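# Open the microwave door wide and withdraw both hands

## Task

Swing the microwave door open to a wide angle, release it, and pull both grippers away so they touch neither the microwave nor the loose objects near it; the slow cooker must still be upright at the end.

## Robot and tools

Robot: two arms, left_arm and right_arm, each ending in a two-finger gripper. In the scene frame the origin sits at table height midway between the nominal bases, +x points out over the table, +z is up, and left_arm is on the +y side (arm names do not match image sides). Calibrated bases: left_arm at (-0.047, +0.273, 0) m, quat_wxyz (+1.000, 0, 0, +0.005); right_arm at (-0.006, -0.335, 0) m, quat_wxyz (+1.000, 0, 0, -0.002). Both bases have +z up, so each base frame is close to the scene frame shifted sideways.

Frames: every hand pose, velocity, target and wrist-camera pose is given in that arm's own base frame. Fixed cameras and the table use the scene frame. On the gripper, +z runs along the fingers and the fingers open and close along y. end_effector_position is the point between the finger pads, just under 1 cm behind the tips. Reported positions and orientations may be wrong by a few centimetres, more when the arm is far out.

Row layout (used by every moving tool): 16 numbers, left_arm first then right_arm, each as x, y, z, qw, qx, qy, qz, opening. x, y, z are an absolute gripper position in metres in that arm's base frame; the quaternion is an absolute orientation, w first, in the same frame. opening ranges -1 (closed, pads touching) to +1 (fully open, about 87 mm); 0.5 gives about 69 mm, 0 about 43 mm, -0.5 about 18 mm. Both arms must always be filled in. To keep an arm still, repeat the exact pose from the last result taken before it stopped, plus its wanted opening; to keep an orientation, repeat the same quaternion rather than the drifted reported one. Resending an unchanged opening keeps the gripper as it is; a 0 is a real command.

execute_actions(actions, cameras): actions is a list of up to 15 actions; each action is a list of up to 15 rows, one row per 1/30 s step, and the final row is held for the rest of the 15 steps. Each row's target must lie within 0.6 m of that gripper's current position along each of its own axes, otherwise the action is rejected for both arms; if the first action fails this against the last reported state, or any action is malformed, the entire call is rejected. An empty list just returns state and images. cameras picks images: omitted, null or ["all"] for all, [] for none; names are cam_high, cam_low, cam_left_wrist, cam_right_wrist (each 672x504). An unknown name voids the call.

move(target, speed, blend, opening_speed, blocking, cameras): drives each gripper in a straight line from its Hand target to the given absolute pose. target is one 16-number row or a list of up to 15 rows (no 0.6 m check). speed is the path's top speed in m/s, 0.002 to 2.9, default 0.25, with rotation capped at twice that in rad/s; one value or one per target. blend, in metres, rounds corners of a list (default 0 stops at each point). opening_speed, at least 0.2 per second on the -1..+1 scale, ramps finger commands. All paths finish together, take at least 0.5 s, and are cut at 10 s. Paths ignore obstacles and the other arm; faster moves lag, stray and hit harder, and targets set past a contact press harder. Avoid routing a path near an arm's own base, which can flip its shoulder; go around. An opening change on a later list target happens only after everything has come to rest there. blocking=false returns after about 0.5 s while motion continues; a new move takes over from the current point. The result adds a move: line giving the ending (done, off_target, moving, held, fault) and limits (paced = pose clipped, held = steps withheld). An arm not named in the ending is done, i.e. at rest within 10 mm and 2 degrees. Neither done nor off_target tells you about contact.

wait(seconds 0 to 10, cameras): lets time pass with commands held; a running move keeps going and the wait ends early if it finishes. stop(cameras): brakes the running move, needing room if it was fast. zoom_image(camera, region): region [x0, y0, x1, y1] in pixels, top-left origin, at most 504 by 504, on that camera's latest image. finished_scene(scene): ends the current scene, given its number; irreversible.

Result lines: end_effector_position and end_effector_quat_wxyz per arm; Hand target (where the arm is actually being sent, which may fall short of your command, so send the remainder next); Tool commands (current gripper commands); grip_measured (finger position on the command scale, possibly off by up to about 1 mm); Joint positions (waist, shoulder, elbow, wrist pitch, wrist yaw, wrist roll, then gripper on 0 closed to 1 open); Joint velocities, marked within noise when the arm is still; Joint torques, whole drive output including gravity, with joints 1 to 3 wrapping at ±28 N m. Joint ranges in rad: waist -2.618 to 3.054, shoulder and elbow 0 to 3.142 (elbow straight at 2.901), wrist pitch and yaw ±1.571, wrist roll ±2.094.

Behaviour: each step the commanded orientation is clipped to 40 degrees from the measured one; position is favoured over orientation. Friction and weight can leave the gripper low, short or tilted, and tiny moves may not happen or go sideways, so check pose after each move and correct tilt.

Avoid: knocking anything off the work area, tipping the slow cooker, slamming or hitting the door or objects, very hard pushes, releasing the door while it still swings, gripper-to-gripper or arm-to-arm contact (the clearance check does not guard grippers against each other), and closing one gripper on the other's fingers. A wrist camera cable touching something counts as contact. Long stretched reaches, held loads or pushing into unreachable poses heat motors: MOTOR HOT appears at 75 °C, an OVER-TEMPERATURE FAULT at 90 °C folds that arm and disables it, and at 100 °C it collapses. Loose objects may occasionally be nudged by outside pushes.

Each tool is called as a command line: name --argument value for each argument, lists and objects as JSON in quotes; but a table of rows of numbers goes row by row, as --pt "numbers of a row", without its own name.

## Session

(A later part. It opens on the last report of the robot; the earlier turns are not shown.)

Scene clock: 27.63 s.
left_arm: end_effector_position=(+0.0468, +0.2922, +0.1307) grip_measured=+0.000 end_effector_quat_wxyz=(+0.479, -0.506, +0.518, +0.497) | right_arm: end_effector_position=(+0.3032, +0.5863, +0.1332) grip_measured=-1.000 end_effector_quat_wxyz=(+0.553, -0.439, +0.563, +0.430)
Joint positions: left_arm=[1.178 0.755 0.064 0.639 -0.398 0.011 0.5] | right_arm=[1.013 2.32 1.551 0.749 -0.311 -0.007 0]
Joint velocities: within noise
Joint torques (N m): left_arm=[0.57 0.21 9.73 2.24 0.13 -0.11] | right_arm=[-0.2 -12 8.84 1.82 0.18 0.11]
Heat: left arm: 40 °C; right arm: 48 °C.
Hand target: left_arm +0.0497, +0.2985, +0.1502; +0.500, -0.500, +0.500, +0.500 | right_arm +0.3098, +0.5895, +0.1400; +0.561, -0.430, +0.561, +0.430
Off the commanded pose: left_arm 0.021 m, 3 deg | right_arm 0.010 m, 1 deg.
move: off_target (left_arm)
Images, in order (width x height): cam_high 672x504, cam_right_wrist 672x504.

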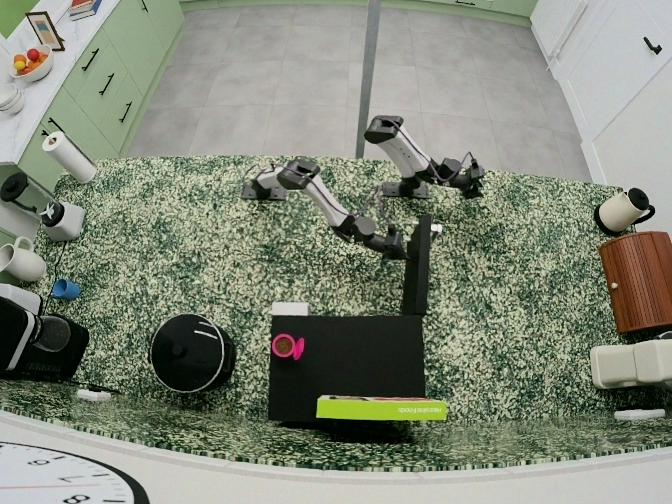

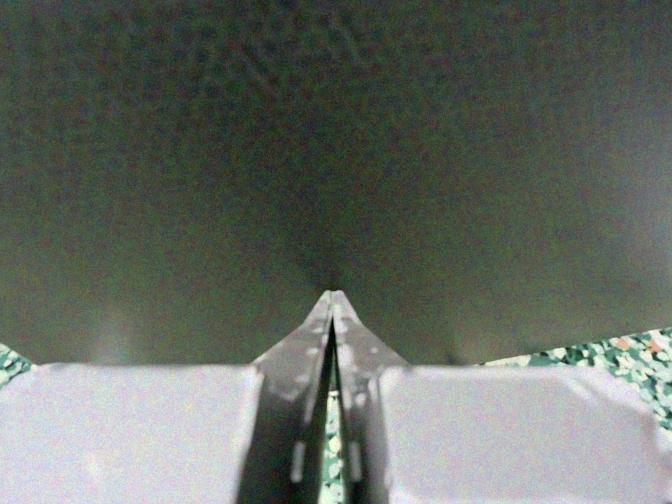

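move --pt "0.05 0.30 0.15 0.5 -0.5 0.5 0.5 0 0.30 0.64 0.14 0.561 -0.4305 0.561 0.4305 -1" --pt "0.05 0.30 0.15 0.5 -0.5 0.5 0.5 0 0.30 0.62 0.14 0.561 -0.4305 0.561 0.4305 -1" --pt "0.05 0.30 0.15 0.5 -0.5 0.5 0.5 0 0.27 0.1 0.16 0.6533 -0.2706 0.6533 0.2706 -1" --speed '[0.12,0.12,0.3]' --cameras '["cam_high","cam_low"]'

Scene clock: 31.70 s.
left_arm: end_effector_position=(+0.0468, +0.2922, +0.1308) grip_measured=+0.000 end_effector_quat_wxyz=(+0.479, -0.506, +0.518, +0.497) | right_arm: end_effector_position=(+0.2661, +0.1001, +0.1438) grip_measured=-1.000 end_effector_quat_wxyz=(+0.641, -0.256, +0.669, +0.277)
Joint positions: left_arm=[1.178 0.755 0.064 0.639 -0.398 0.011 0.5] | right_arm=[-0.16 0.869 0.125 0.701 -0.933 0.007 0]
Joint velocities: within noise
Joint torques (N m): left_arm=[0.55 0.18 9.73 2.23 0.13 -0.1] | right_arm=[-0.24 -1.59 9.05 1.58 -0.12 -0.01]
Heat: left arm: 41 °C; right arm: 49 °C.
Hand target: left_arm +0.0497, +0.2985, +0.1503; +0.500, -0.500, +0.500, +0.500 | right_arm +0.2697, +0.1000, +0.1597; +0.653, -0.270, +0.653, +0.270
Off the commanded pose: left_arm 0.021 m, 3 deg | right_arm 0.017 m, 3 deg.
move: off_target (left_arm, right_arm)
Images, in order (width x height): cam_high 672x504, cam_low 672x504.

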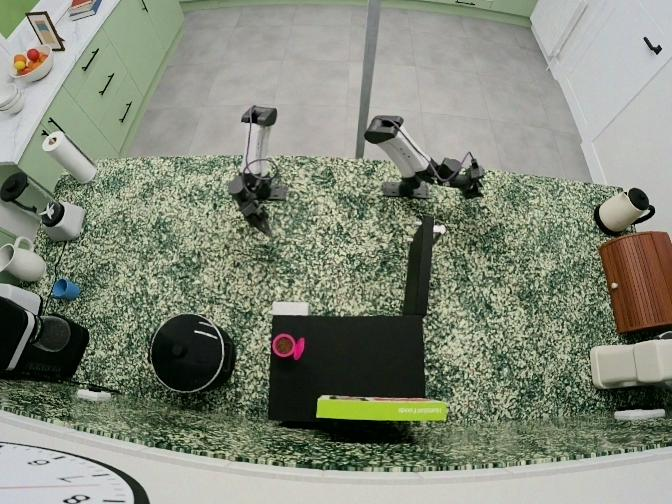

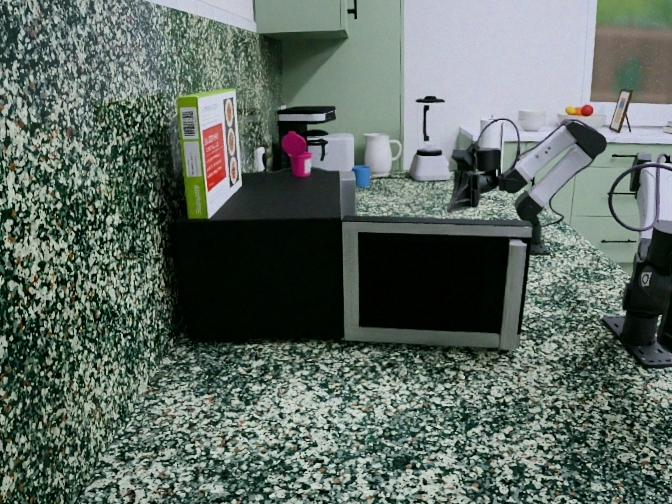

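finished_scene --scene 1

The scene is finished: the task was done.


## Next scene

The same job, from a new start.

execute_actions --actions '[]'

zoom_image --camera "cam_high" --region '[220, 230, 460, 440]'

zoom_image --camera "cam_low" --region '[170, 80, 420, 350]'

Scene clock: 0.00 s.
left_arm: end_effector_position=(+0.3815, +0.0040, +0.0546) grip_measured=+1.000 end_effector_quat_wxyz=(+0.588, -0.018, +0.809, -0.011) | right_arm: end_effector_position=(+0.3828, -0.0200, +0.0514) grip_measured=+0.990 end_effector_quat_wxyz=(+0.579, +0.019, +0.812, -0.063)
Joint positions: left_arm=[0.022 1.54 0.342 0.884 0.017 -0.034 1] | right_arm=[0.015 1.559 0.359 0.87 0.138 -0.038 0.995]
Joint velocities: within noise
Joint torques (N m): no reading
Heat: left arm: 34 °C; right arm: 37 °C.
Hand target: left_arm +0.3853, +0.0041, +0.0616; +0.597, -0.018, +0.802, -0.011 | right_arm +0.3882, -0.0200, +0.0616; +0.593, +0.020, +0.803, -0.062
Tool commands: left_gripper/opening=+1.0 right_gripper/opening=+1.0

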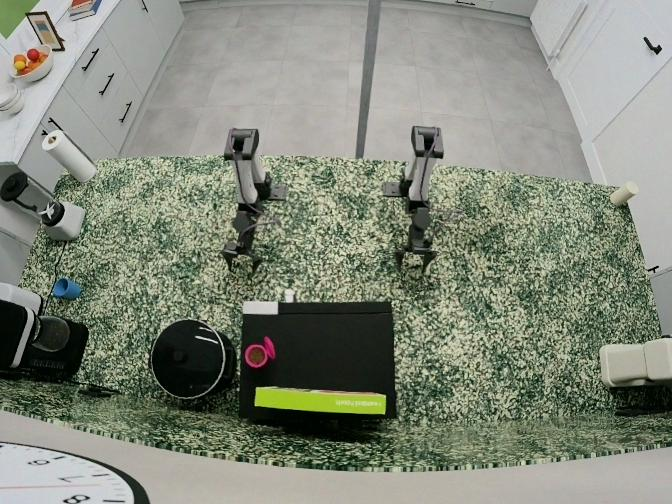

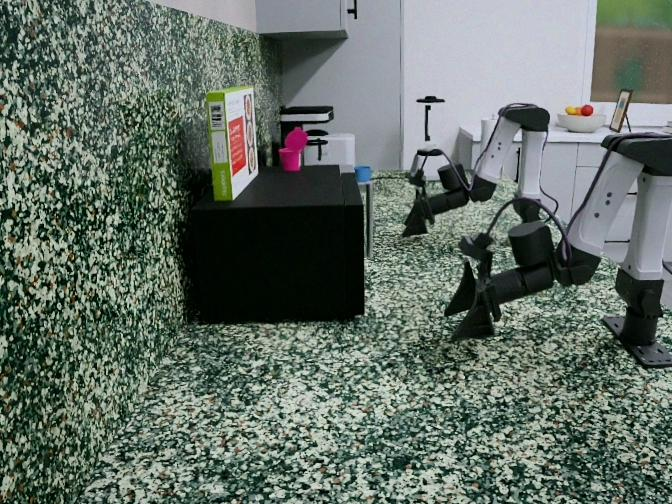

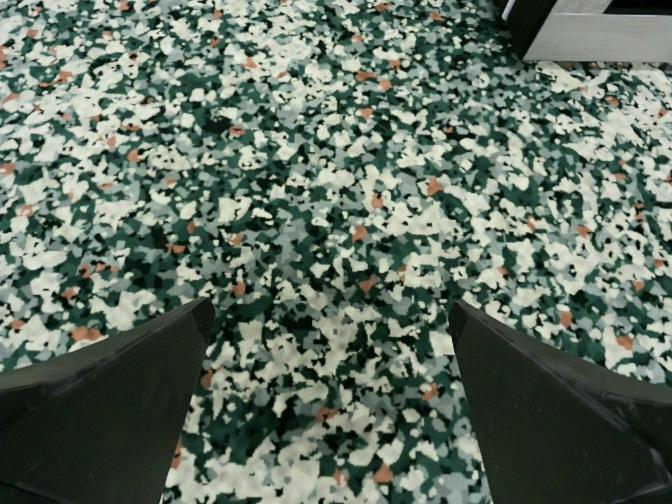

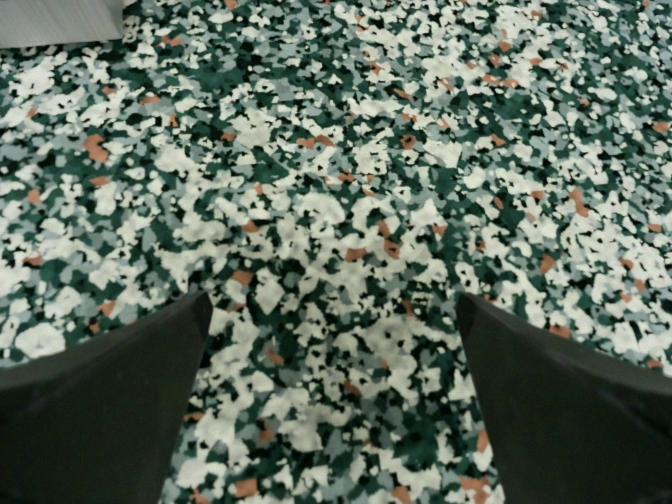

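Scaled by 2.100 from the camera's 672x504 image, which has a finer 960x720 frame.

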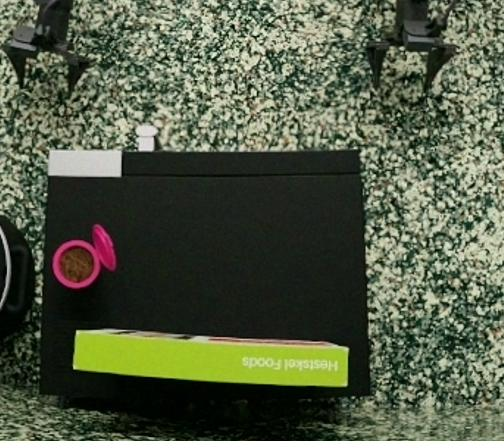

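Scaled by 1.867 from the camera's 672x504 image, which has a finer 960x720 frame.

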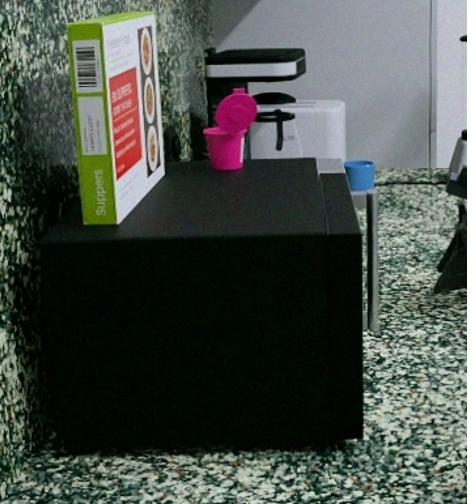

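move --pt "0.25 0.20 0.13 0.6644 -0.2418 0.6644 0.2418 1 0.41 0.195 0.145 0.707 0 0.707 0 1" --cameras '["cam_high","cam_low","cam_right_wrist"]' --speed 0.35

zoom_image --camera "cam_high" --region '[220, 230, 370, 340]'

zoom_image --camera "cam_low" --region '[330, 150, 480, 290]'

Scene clock: 2.37 s.
left_arm: end_effector_position=(+0.2526, +0.1989, +0.1264) grip_measured=+1.000 end_effector_quat_wxyz=(+0.660, -0.248, +0.670, +0.233) | right_arm: end_effector_position=(+0.4039, +0.1913, +0.1321) grip_measured=+0.990 end_effector_quat_wxyz=(+0.694, -0.013, +0.720, -0.006)
Joint positions: left_arm=[0.639 1.026 0.067 0.938 -0.055 -0.015 1] | right_arm=[0.692 1.722 0.625 1.048 0.682 0.005 0.995]
Joint velocities: within noise
Joint torques (N m): left_arm=[0.46 -1.77 5.37 2.26 0.03 0.18] | right_arm=[0.29 -6.17 7.21 1.99 0.25 0]
Heat: left arm: 34 °C; right arm: 38 °C.
Hand target: left_arm +0.2500, +0.2000, +0.1299; +0.664, -0.242, +0.665, +0.242 | right_arm +0.4095, +0.1947, +0.1450; +0.707, +0.000, +0.707, +0.000
Off the commanded pose: left_arm 0.005 m, 1 deg | right_arm 0.015 m, 3 deg.
move: off_target (right_arm)
Images, in order (width x height): cam_high 672x504, cam_low 672x504, cam_right_wrist 672x504.

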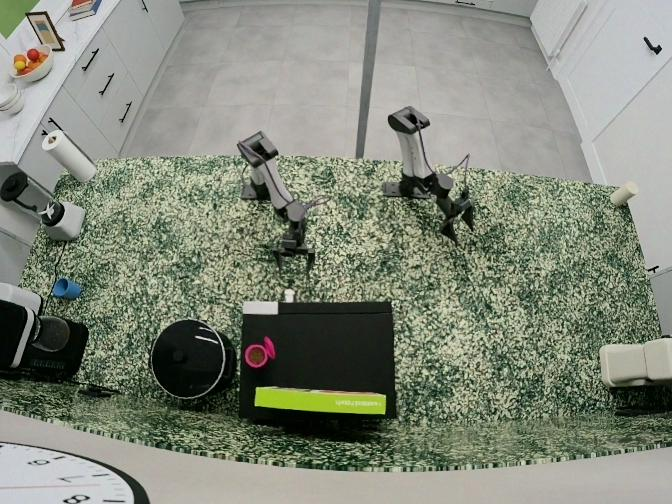

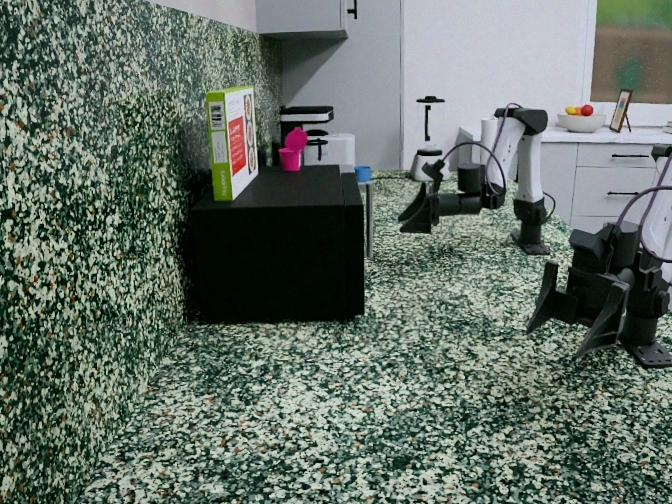

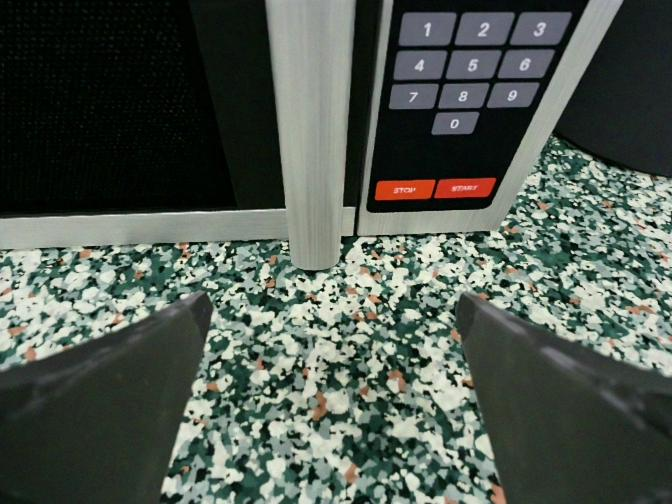

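Scaled by 3.360 from the camera's 672x504 image, which has a finer 960x720 frame.

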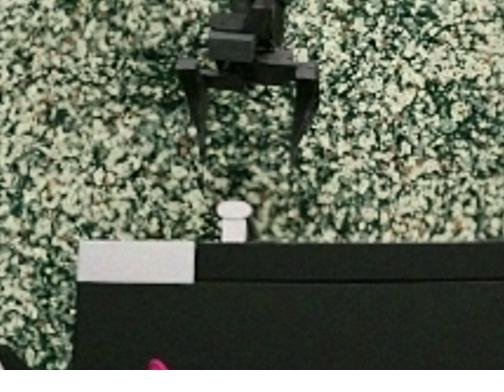

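Scaled by 3.360 from the camera's 672x504 image, which has a finer 960x720 frame.

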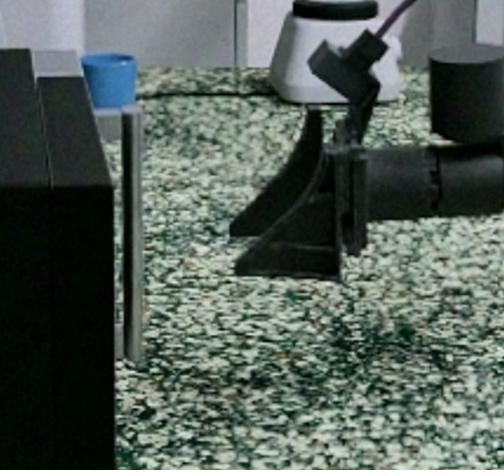

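move --pt "0.25 0.20 0.13 0.6644 -0.2418 0.6644 0.2418 1 0.497 0.201 0.153 0.707 0 0.707 0 1" --pt "0.25 0.20 0.13 0.6644 -0.2418 0.6644 0.2418 1 0.497 0.201 0.153 0.707 0 0.707 0 -0.6" --cameras '["cam_high","cam_low","cam_right_wrist"]' --speed 0.15 --opening_speed 1.8

Scene clock: 5.03 s.
left_arm: end_effector_position=(+0.2527, +0.1989, +0.1266) grip_measured=+1.000 end_effector_quat_wxyz=(+0.660, -0.247, +0.670, +0.233) | right_arm: end_effector_position=(+0.4904, +0.1994, +0.1446) grip_measured=-0.279 end_effector_quat_wxyz=(+0.700, -0.004, +0.714, -0.003)
Joint positions: left_arm=[0.639 1.026 0.067 0.938 -0.055 -0.015 1] | right_arm=[0.564 1.929 0.953 0.953 0.562 0.003 0.361]
Joint velocities: within noise
Joint torques (N m): left_arm=[0.49 -1.77 5.39 2.22 0.02 0.18] | right_arm=[-0.28 -8.55 7.83 1.77 0.05 0.02]
Heat: left arm: 34 °C; right arm: 38 °C.
Hand target: left_arm +0.2500, +0.2001, +0.1299; +0.664, -0.242, +0.665, +0.242 | right_arm +0.4966, +0.2009, +0.1531; +0.707, +0.000, +0.707, +0.000
Off the commanded pose: left_arm 0.004 m, 1 deg | right_arm 0.011 m, 1 deg.
move: off_target (right_arm); target 2's new opening was sent with right_arm's hand 0.012 m and 1 deg from that target
Images, in order (width x height): cam_high 672x504, cam_low 672x504, cam_right_wrist 672x504.

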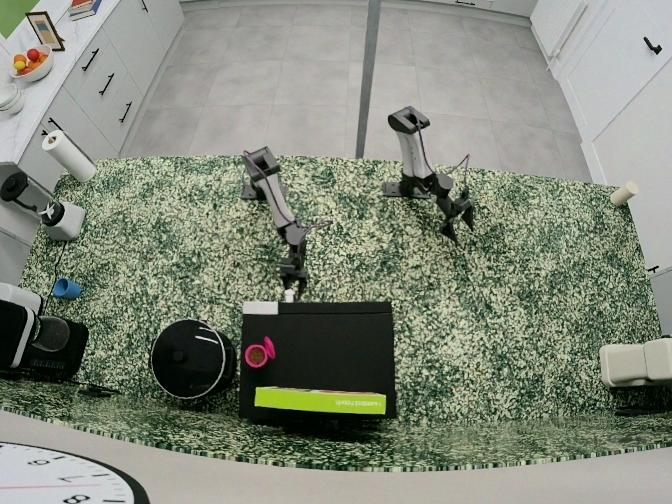

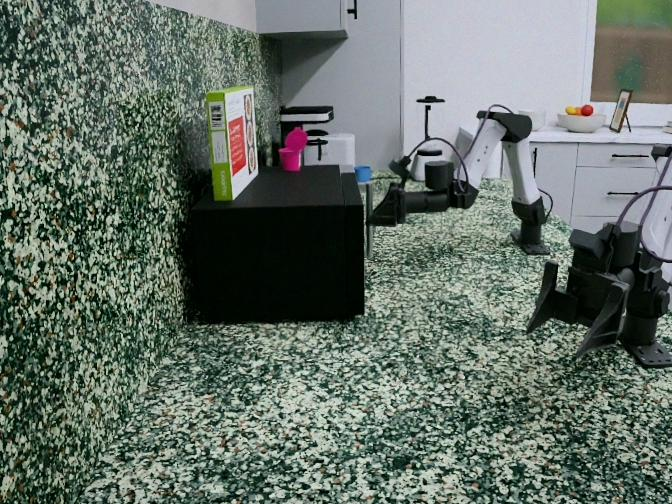

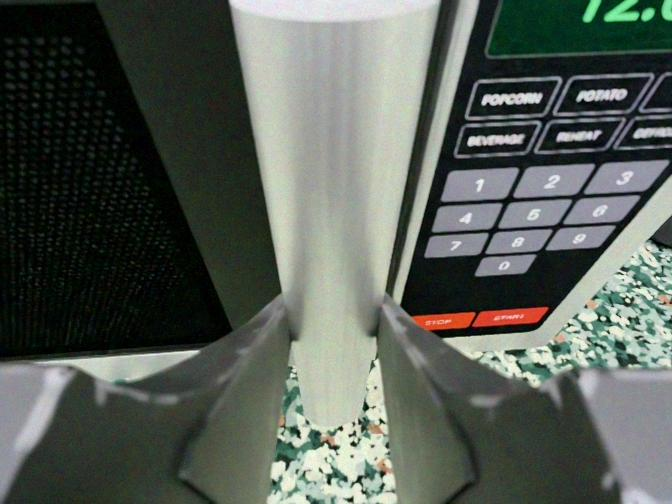

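move --pt "0.25 0.20 0.13 0.6644 -0.2418 0.6644 0.2418 1 0.455 0.207 0.153 0.7044 0.0616 0.7044 -0.0616 -0.6" --pt "0.25 0.20 0.13 0.6644 -0.2418 0.6644 0.2418 1 0.413 0.220 0.153 0.701 0.0923 0.701 -0.0923 -0.6" --pt "0.25 0.20 0.13 0.6644 -0.2418 0.6644 0.2418 1 0.370 0.239 0.153 0.6963 0.1228 0.6963 -0.1228 -0.6" --pt "0.25 0.20 0.13 0.6644 -0.2418 0.6644 0.2418 1 0.335 0.263 0.153 0.69 0.155 0.69 -0.155 -0.6" --pt "0.25 0.20 0.13 0.6644 -0.2418 0.6644 0.2418 1 0.289 0.299 0.153 0.686 0.171 0.686 -0.171 -0.6" --pt "0.25 0.20 0.13 0.6644 -0.2418 0.6644 0.2418 1 0.251 0.343 0.153 0.683 0.183 0.683 -0.183 -0.6" --speed 0.14 --blend 0.01 --cameras '["cam_high","cam_low","cam_right_wrist"]'

Scene clock: 8.80 s.
left_arm: end_effector_position=(+0.2527, +0.1988, +0.1267) grip_measured=+1.000 end_effector_quat_wxyz=(+0.660, -0.247, +0.670, +0.233) | right_arm: end_effector_position=(+0.2606, +0.3474, +0.1401) grip_measured=-0.369 end_effector_quat_wxyz=(+0.702, +0.053, +0.709, -0.049)
Joint positions: left_arm=[0.639 1.026 0.067 0.939 -0.055 -0.015 1] | right_arm=[1.341 1.956 0.998 0.839 1.485 0.123 0.316]
Joint velocities: within noise
Joint torques (N m): left_arm=[0.49 -1.77 5.38 2.22 0.02 0.18] | right_arm=[2.14 -10.93 6.82 1.06 0.98 -0.11]
Heat: left arm: 35 °C; right arm: 40 °C.
Hand target: left_arm +0.2500, +0.2000, +0.1299; +0.664, -0.242, +0.665, +0.242 | right_arm +0.2516, +0.3431, +0.1527; +0.704, +0.070, +0.704, -0.065
Off the commanded pose: left_arm 0.004 m, 1 deg | right_arm 0.017 m, 22 deg.
joint sent to its limit (right arm) — joint 5 (wrist yaw), upper limit. The joint targets are off in orientation, not in position.
move: off_target (right_arm)
Images, in order (width x height): cam_high 672x504, cam_low 672x504, cam_right_wrist 672x504.

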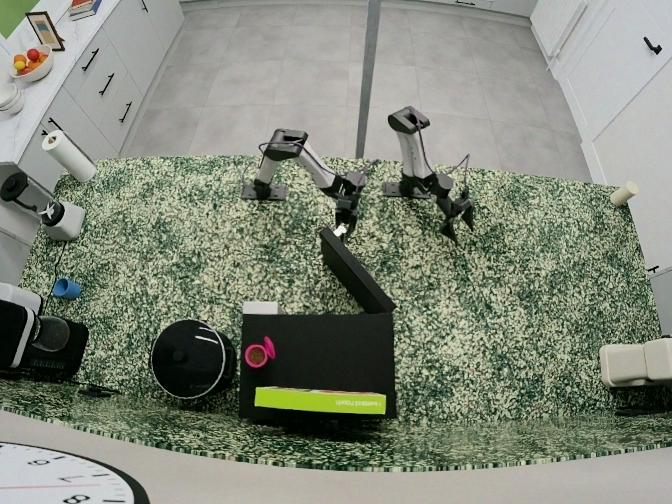

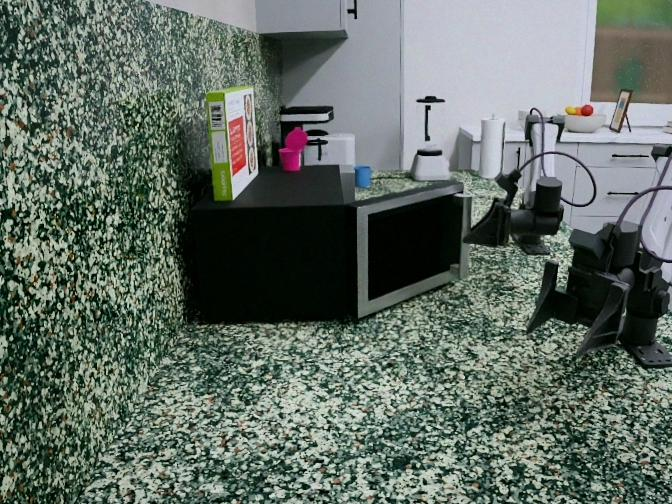

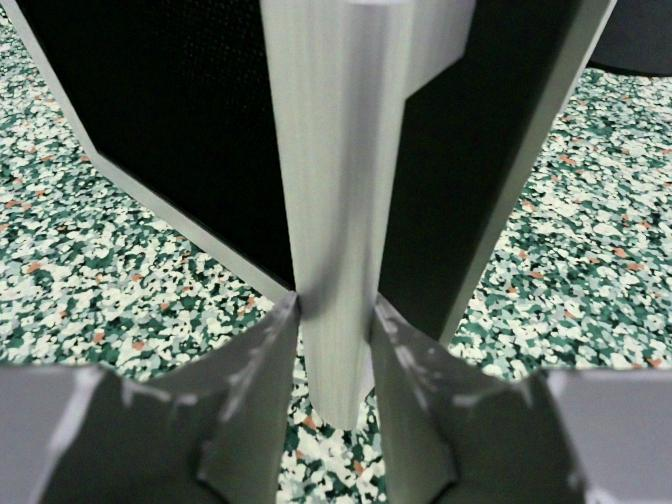

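move --pt "0.25 0.20 0.13 0.6644 -0.2418 0.6644 0.2418 1 0.261 0.347 0.15 0.704 0.055 0.704 -0.055 0.4" --pt "0.25 0.20 0.13 0.6644 -0.2418 0.6644 0.2418 1 0.18 0.345 0.15 0.7054 0.0493 0.7054 -0.0493 0.4" --pt "0.25 0.20 0.13 0.6644 -0.2418 0.6644 0.2418 1 0.22 0.18 0.15 0.6830 -0.183 0.683 0.183 0.4" --pt "0.25 0.20 0.13 0.6644 -0.2418 0.6644 0.2418 1 0.34 0.22 0.15 0.6124 -0.3536 0.6124 0.3536 0.4" --opening_speed 1.8 --blend '[0,0.015,0.03,0]' --speed '[0.2,0.2,0.3,0.3]' --cameras '["cam_high","cam_right_wrist"]'

Scene clock: 14.07 s.
left_arm: end_effector_position=(+0.2527, +0.1988, +0.1268) grip_measured=+1.000 end_effector_quat_wxyz=(+0.660, -0.247, +0.670, +0.233) | right_arm: end_effector_position=(+0.3335, +0.2180, +0.1373) grip_measured=+0.400 end_effector_quat_wxyz=(+0.599, -0.349, +0.629, +0.351)
Joint positions: left_arm=[0.639 1.026 0.067 0.939 -0.055 -0.015 1] | right_arm=[0.269 1.548 0.461 1.039 -0.768 -0.01 0.7]
Joint velocities: within noise
Joint torques (N m): left_arm=[0.46 -1.74 5.41 2.22 0.02 0.18] | right_arm=[-0.36 -4.57 7.3 1.94 -0.14 0.11]
Heat: left arm: 35 °C; right arm: 41 °C.
Hand target: left_arm +0.2500, +0.2000, +0.1300; +0.664, -0.242, +0.665, +0.242 | right_arm +0.3395, +0.2198, +0.1500; +0.612, -0.354, +0.613, +0.353
Off the commanded pose: left_arm 0.004 m, 1 deg | right_arm 0.014 m, 2 deg.
move: off_target (right_arm)
Images, in order (width x height): cam_high 672x504, cam_right_wrist 672x504.

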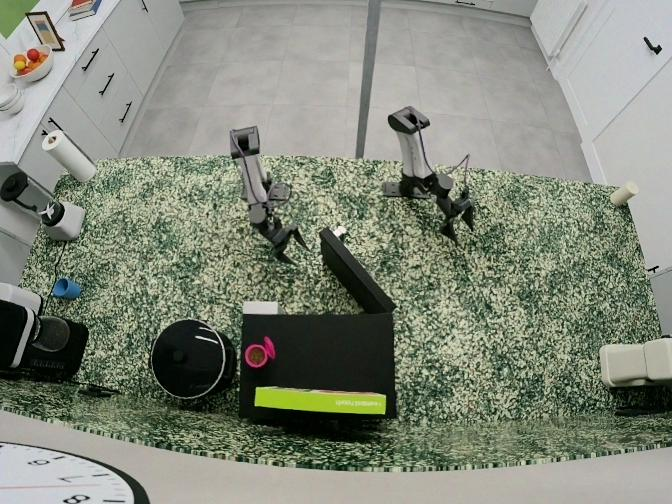

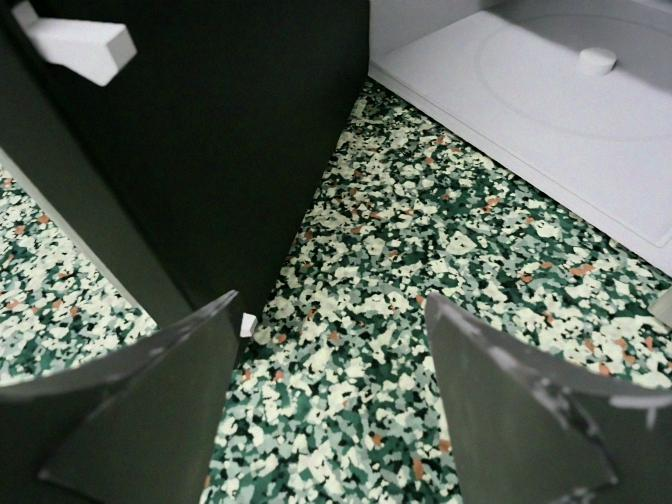

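move --pt "0.25 0.20 0.13 0.6644 -0.2418 0.6644 0.2418 1 0.38 0.32 0.15 0.5792 -0.4056 0.5792 0.4056 -1" --pt "0.25 0.20 0.13 0.6644 -0.2418 0.6644 0.2418 1 0.34 0.42 0.15 0.561 -0.4305 0.561 0.4305 -1" --pt "0.25 0.20 0.13 0.6644 -0.2418 0.6644 0.2418 1 0.30 0.50 0.15 0.561 -0.4305 0.561 0.4305 -1" --pt "0.25 0.20 0.13 0.6644 -0.2418 0.6644 0.2418 1 0.30 0.555 0.15 0.561 -0.4305 0.561 0.4305 -1" --pt "0.25 0.20 0.13 0.6644 -0.2418 0.6644 0.2418 1 0.30 0.54 0.15 0.561 -0.4305 0.561 0.4305 -1" --pt "0.25 0.20 0.13 0.6644 -0.2418 0.6644 0.2418 1 0.27 0.10 0.15 0.6533 -0.2706 0.6533 0.2706 -1" --opening_speed 1.8 --blend '[0.02,0.02,0.02,0,0,0]' --speed '[0.2,0.15,0.15,0.12,0.12,0.35]' --cameras '["cam_high","cam_low"]'

Scene clock: 19.47 s.
left_arm: end_effector_position=(+0.2527, +0.1988, +0.1268) grip_measured=+1.000 end_effector_quat_wxyz=(+0.660, -0.247, +0.670, +0.233) | right_arm: end_effector_position=(+0.2661, +0.1002, +0.1363) grip_measured=-1.000 end_effector_quat_wxyz=(+0.642, -0.258, +0.667, +0.276)
Joint positions: left_arm=[0.639 1.026 0.067 0.939 -0.055 -0.015 1] | right_arm=[-0.159 0.917 0.096 0.783 -0.933 0.007 0]
Joint velocities: within noise
Joint torques (N m): left_arm=[0.46 -1.78 5.37 2.21 0.02 0.18] | right_arm=[-0.28 -1.52 8.36 1.6 -0.13 -0.02]
Heat: left arm: 35 °C; right arm: 41 °C.
Hand target: left_arm +0.2500, +0.2000, +0.1299; +0.664, -0.242, +0.665, +0.242 | right_arm +0.2698, +0.1000, +0.1499; +0.654, -0.270, +0.653, +0.270
Off the commanded pose: left_arm 0.004 m, 1 deg | right_arm 0.014 m, 3 deg.
move: off_target (right_arm)
Images, in order (width x height): cam_high 672x504, cam_low 672x504.

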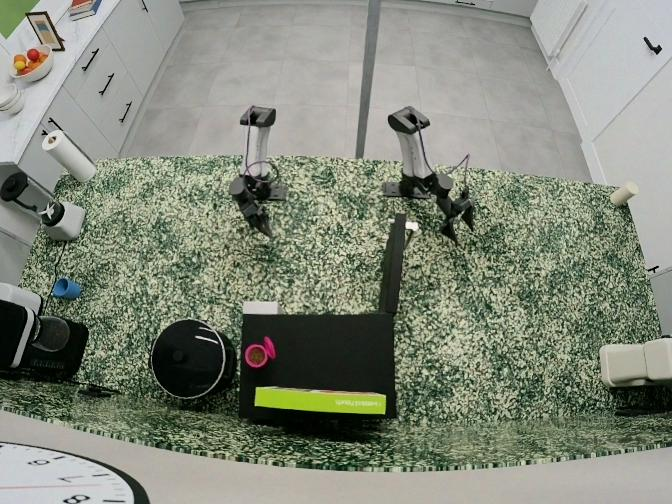

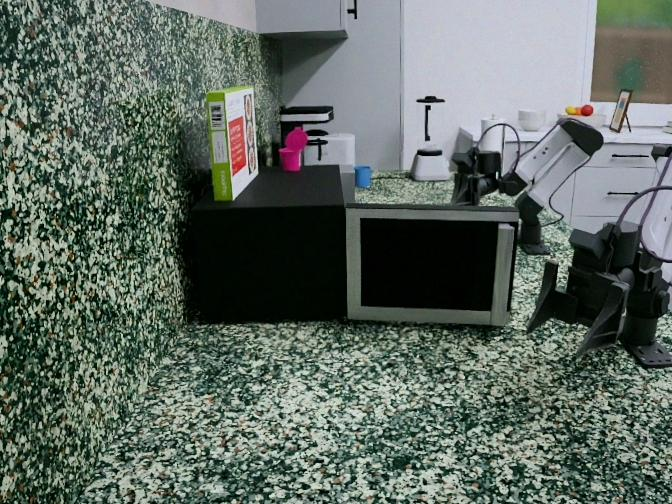

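move --pt "0.22 0.30 0.13 0.561 -0.4305 0.561 0.4305 1 0.27 0.10 0.15 0.6533 -0.2706 0.6533 0.2706 -1" --cameras '["cam_high"]' --speed 0.3

finished_scene --scene 2

Scene clock: 21.63 s.
left_arm: end_effector_position=(+0.2197, +0.2927, +0.1188) grip_measured=+1.000 end_effector_quat_wxyz=(+0.556, -0.427, +0.577, +0.419) | right_arm: end_effector_position=(+0.2659, +0.1003, +0.1363) grip_measured=-1.000 end_effector_quat_wxyz=(+0.642, -0.258, +0.667, +0.276)
Joint positions: left_arm=[0.635 1.473 0.268 1.166 -0.647 -0.015 1] | right_arm=[-0.159 0.915 0.096 0.781 -0.934 0.006 0]
Joint velocities: within noise
Joint torques (N m): left_arm=[0.35 -2.85 7.15 2.06 -0.18 0.17] | right_arm=[-0.28 -1.44 8.4 1.61 -0.13 -0.01]
Heat: left arm: 36 °C; right arm: 41 °C.
Hand target: left_arm +0.2197, +0.2996, +0.1299; +0.561, -0.431, +0.561, +0.430 | right_arm +0.2697, +0.1000, +0.1499; +0.653, -0.270, +0.653, +0.271
Off the commanded pose: left_arm 0.013 m, 2 deg | right_arm 0.014 m, 3 deg.
move: off_target (left_arm, right_arm)
Images, in order (width x height): cam_high 672x504.

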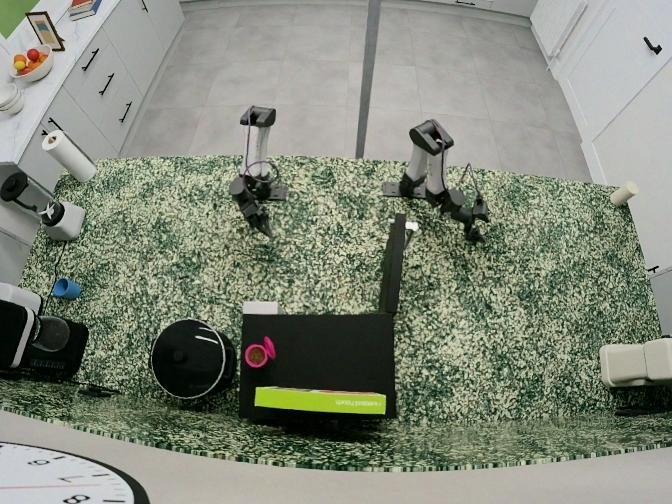

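The scene is finished: the task was done.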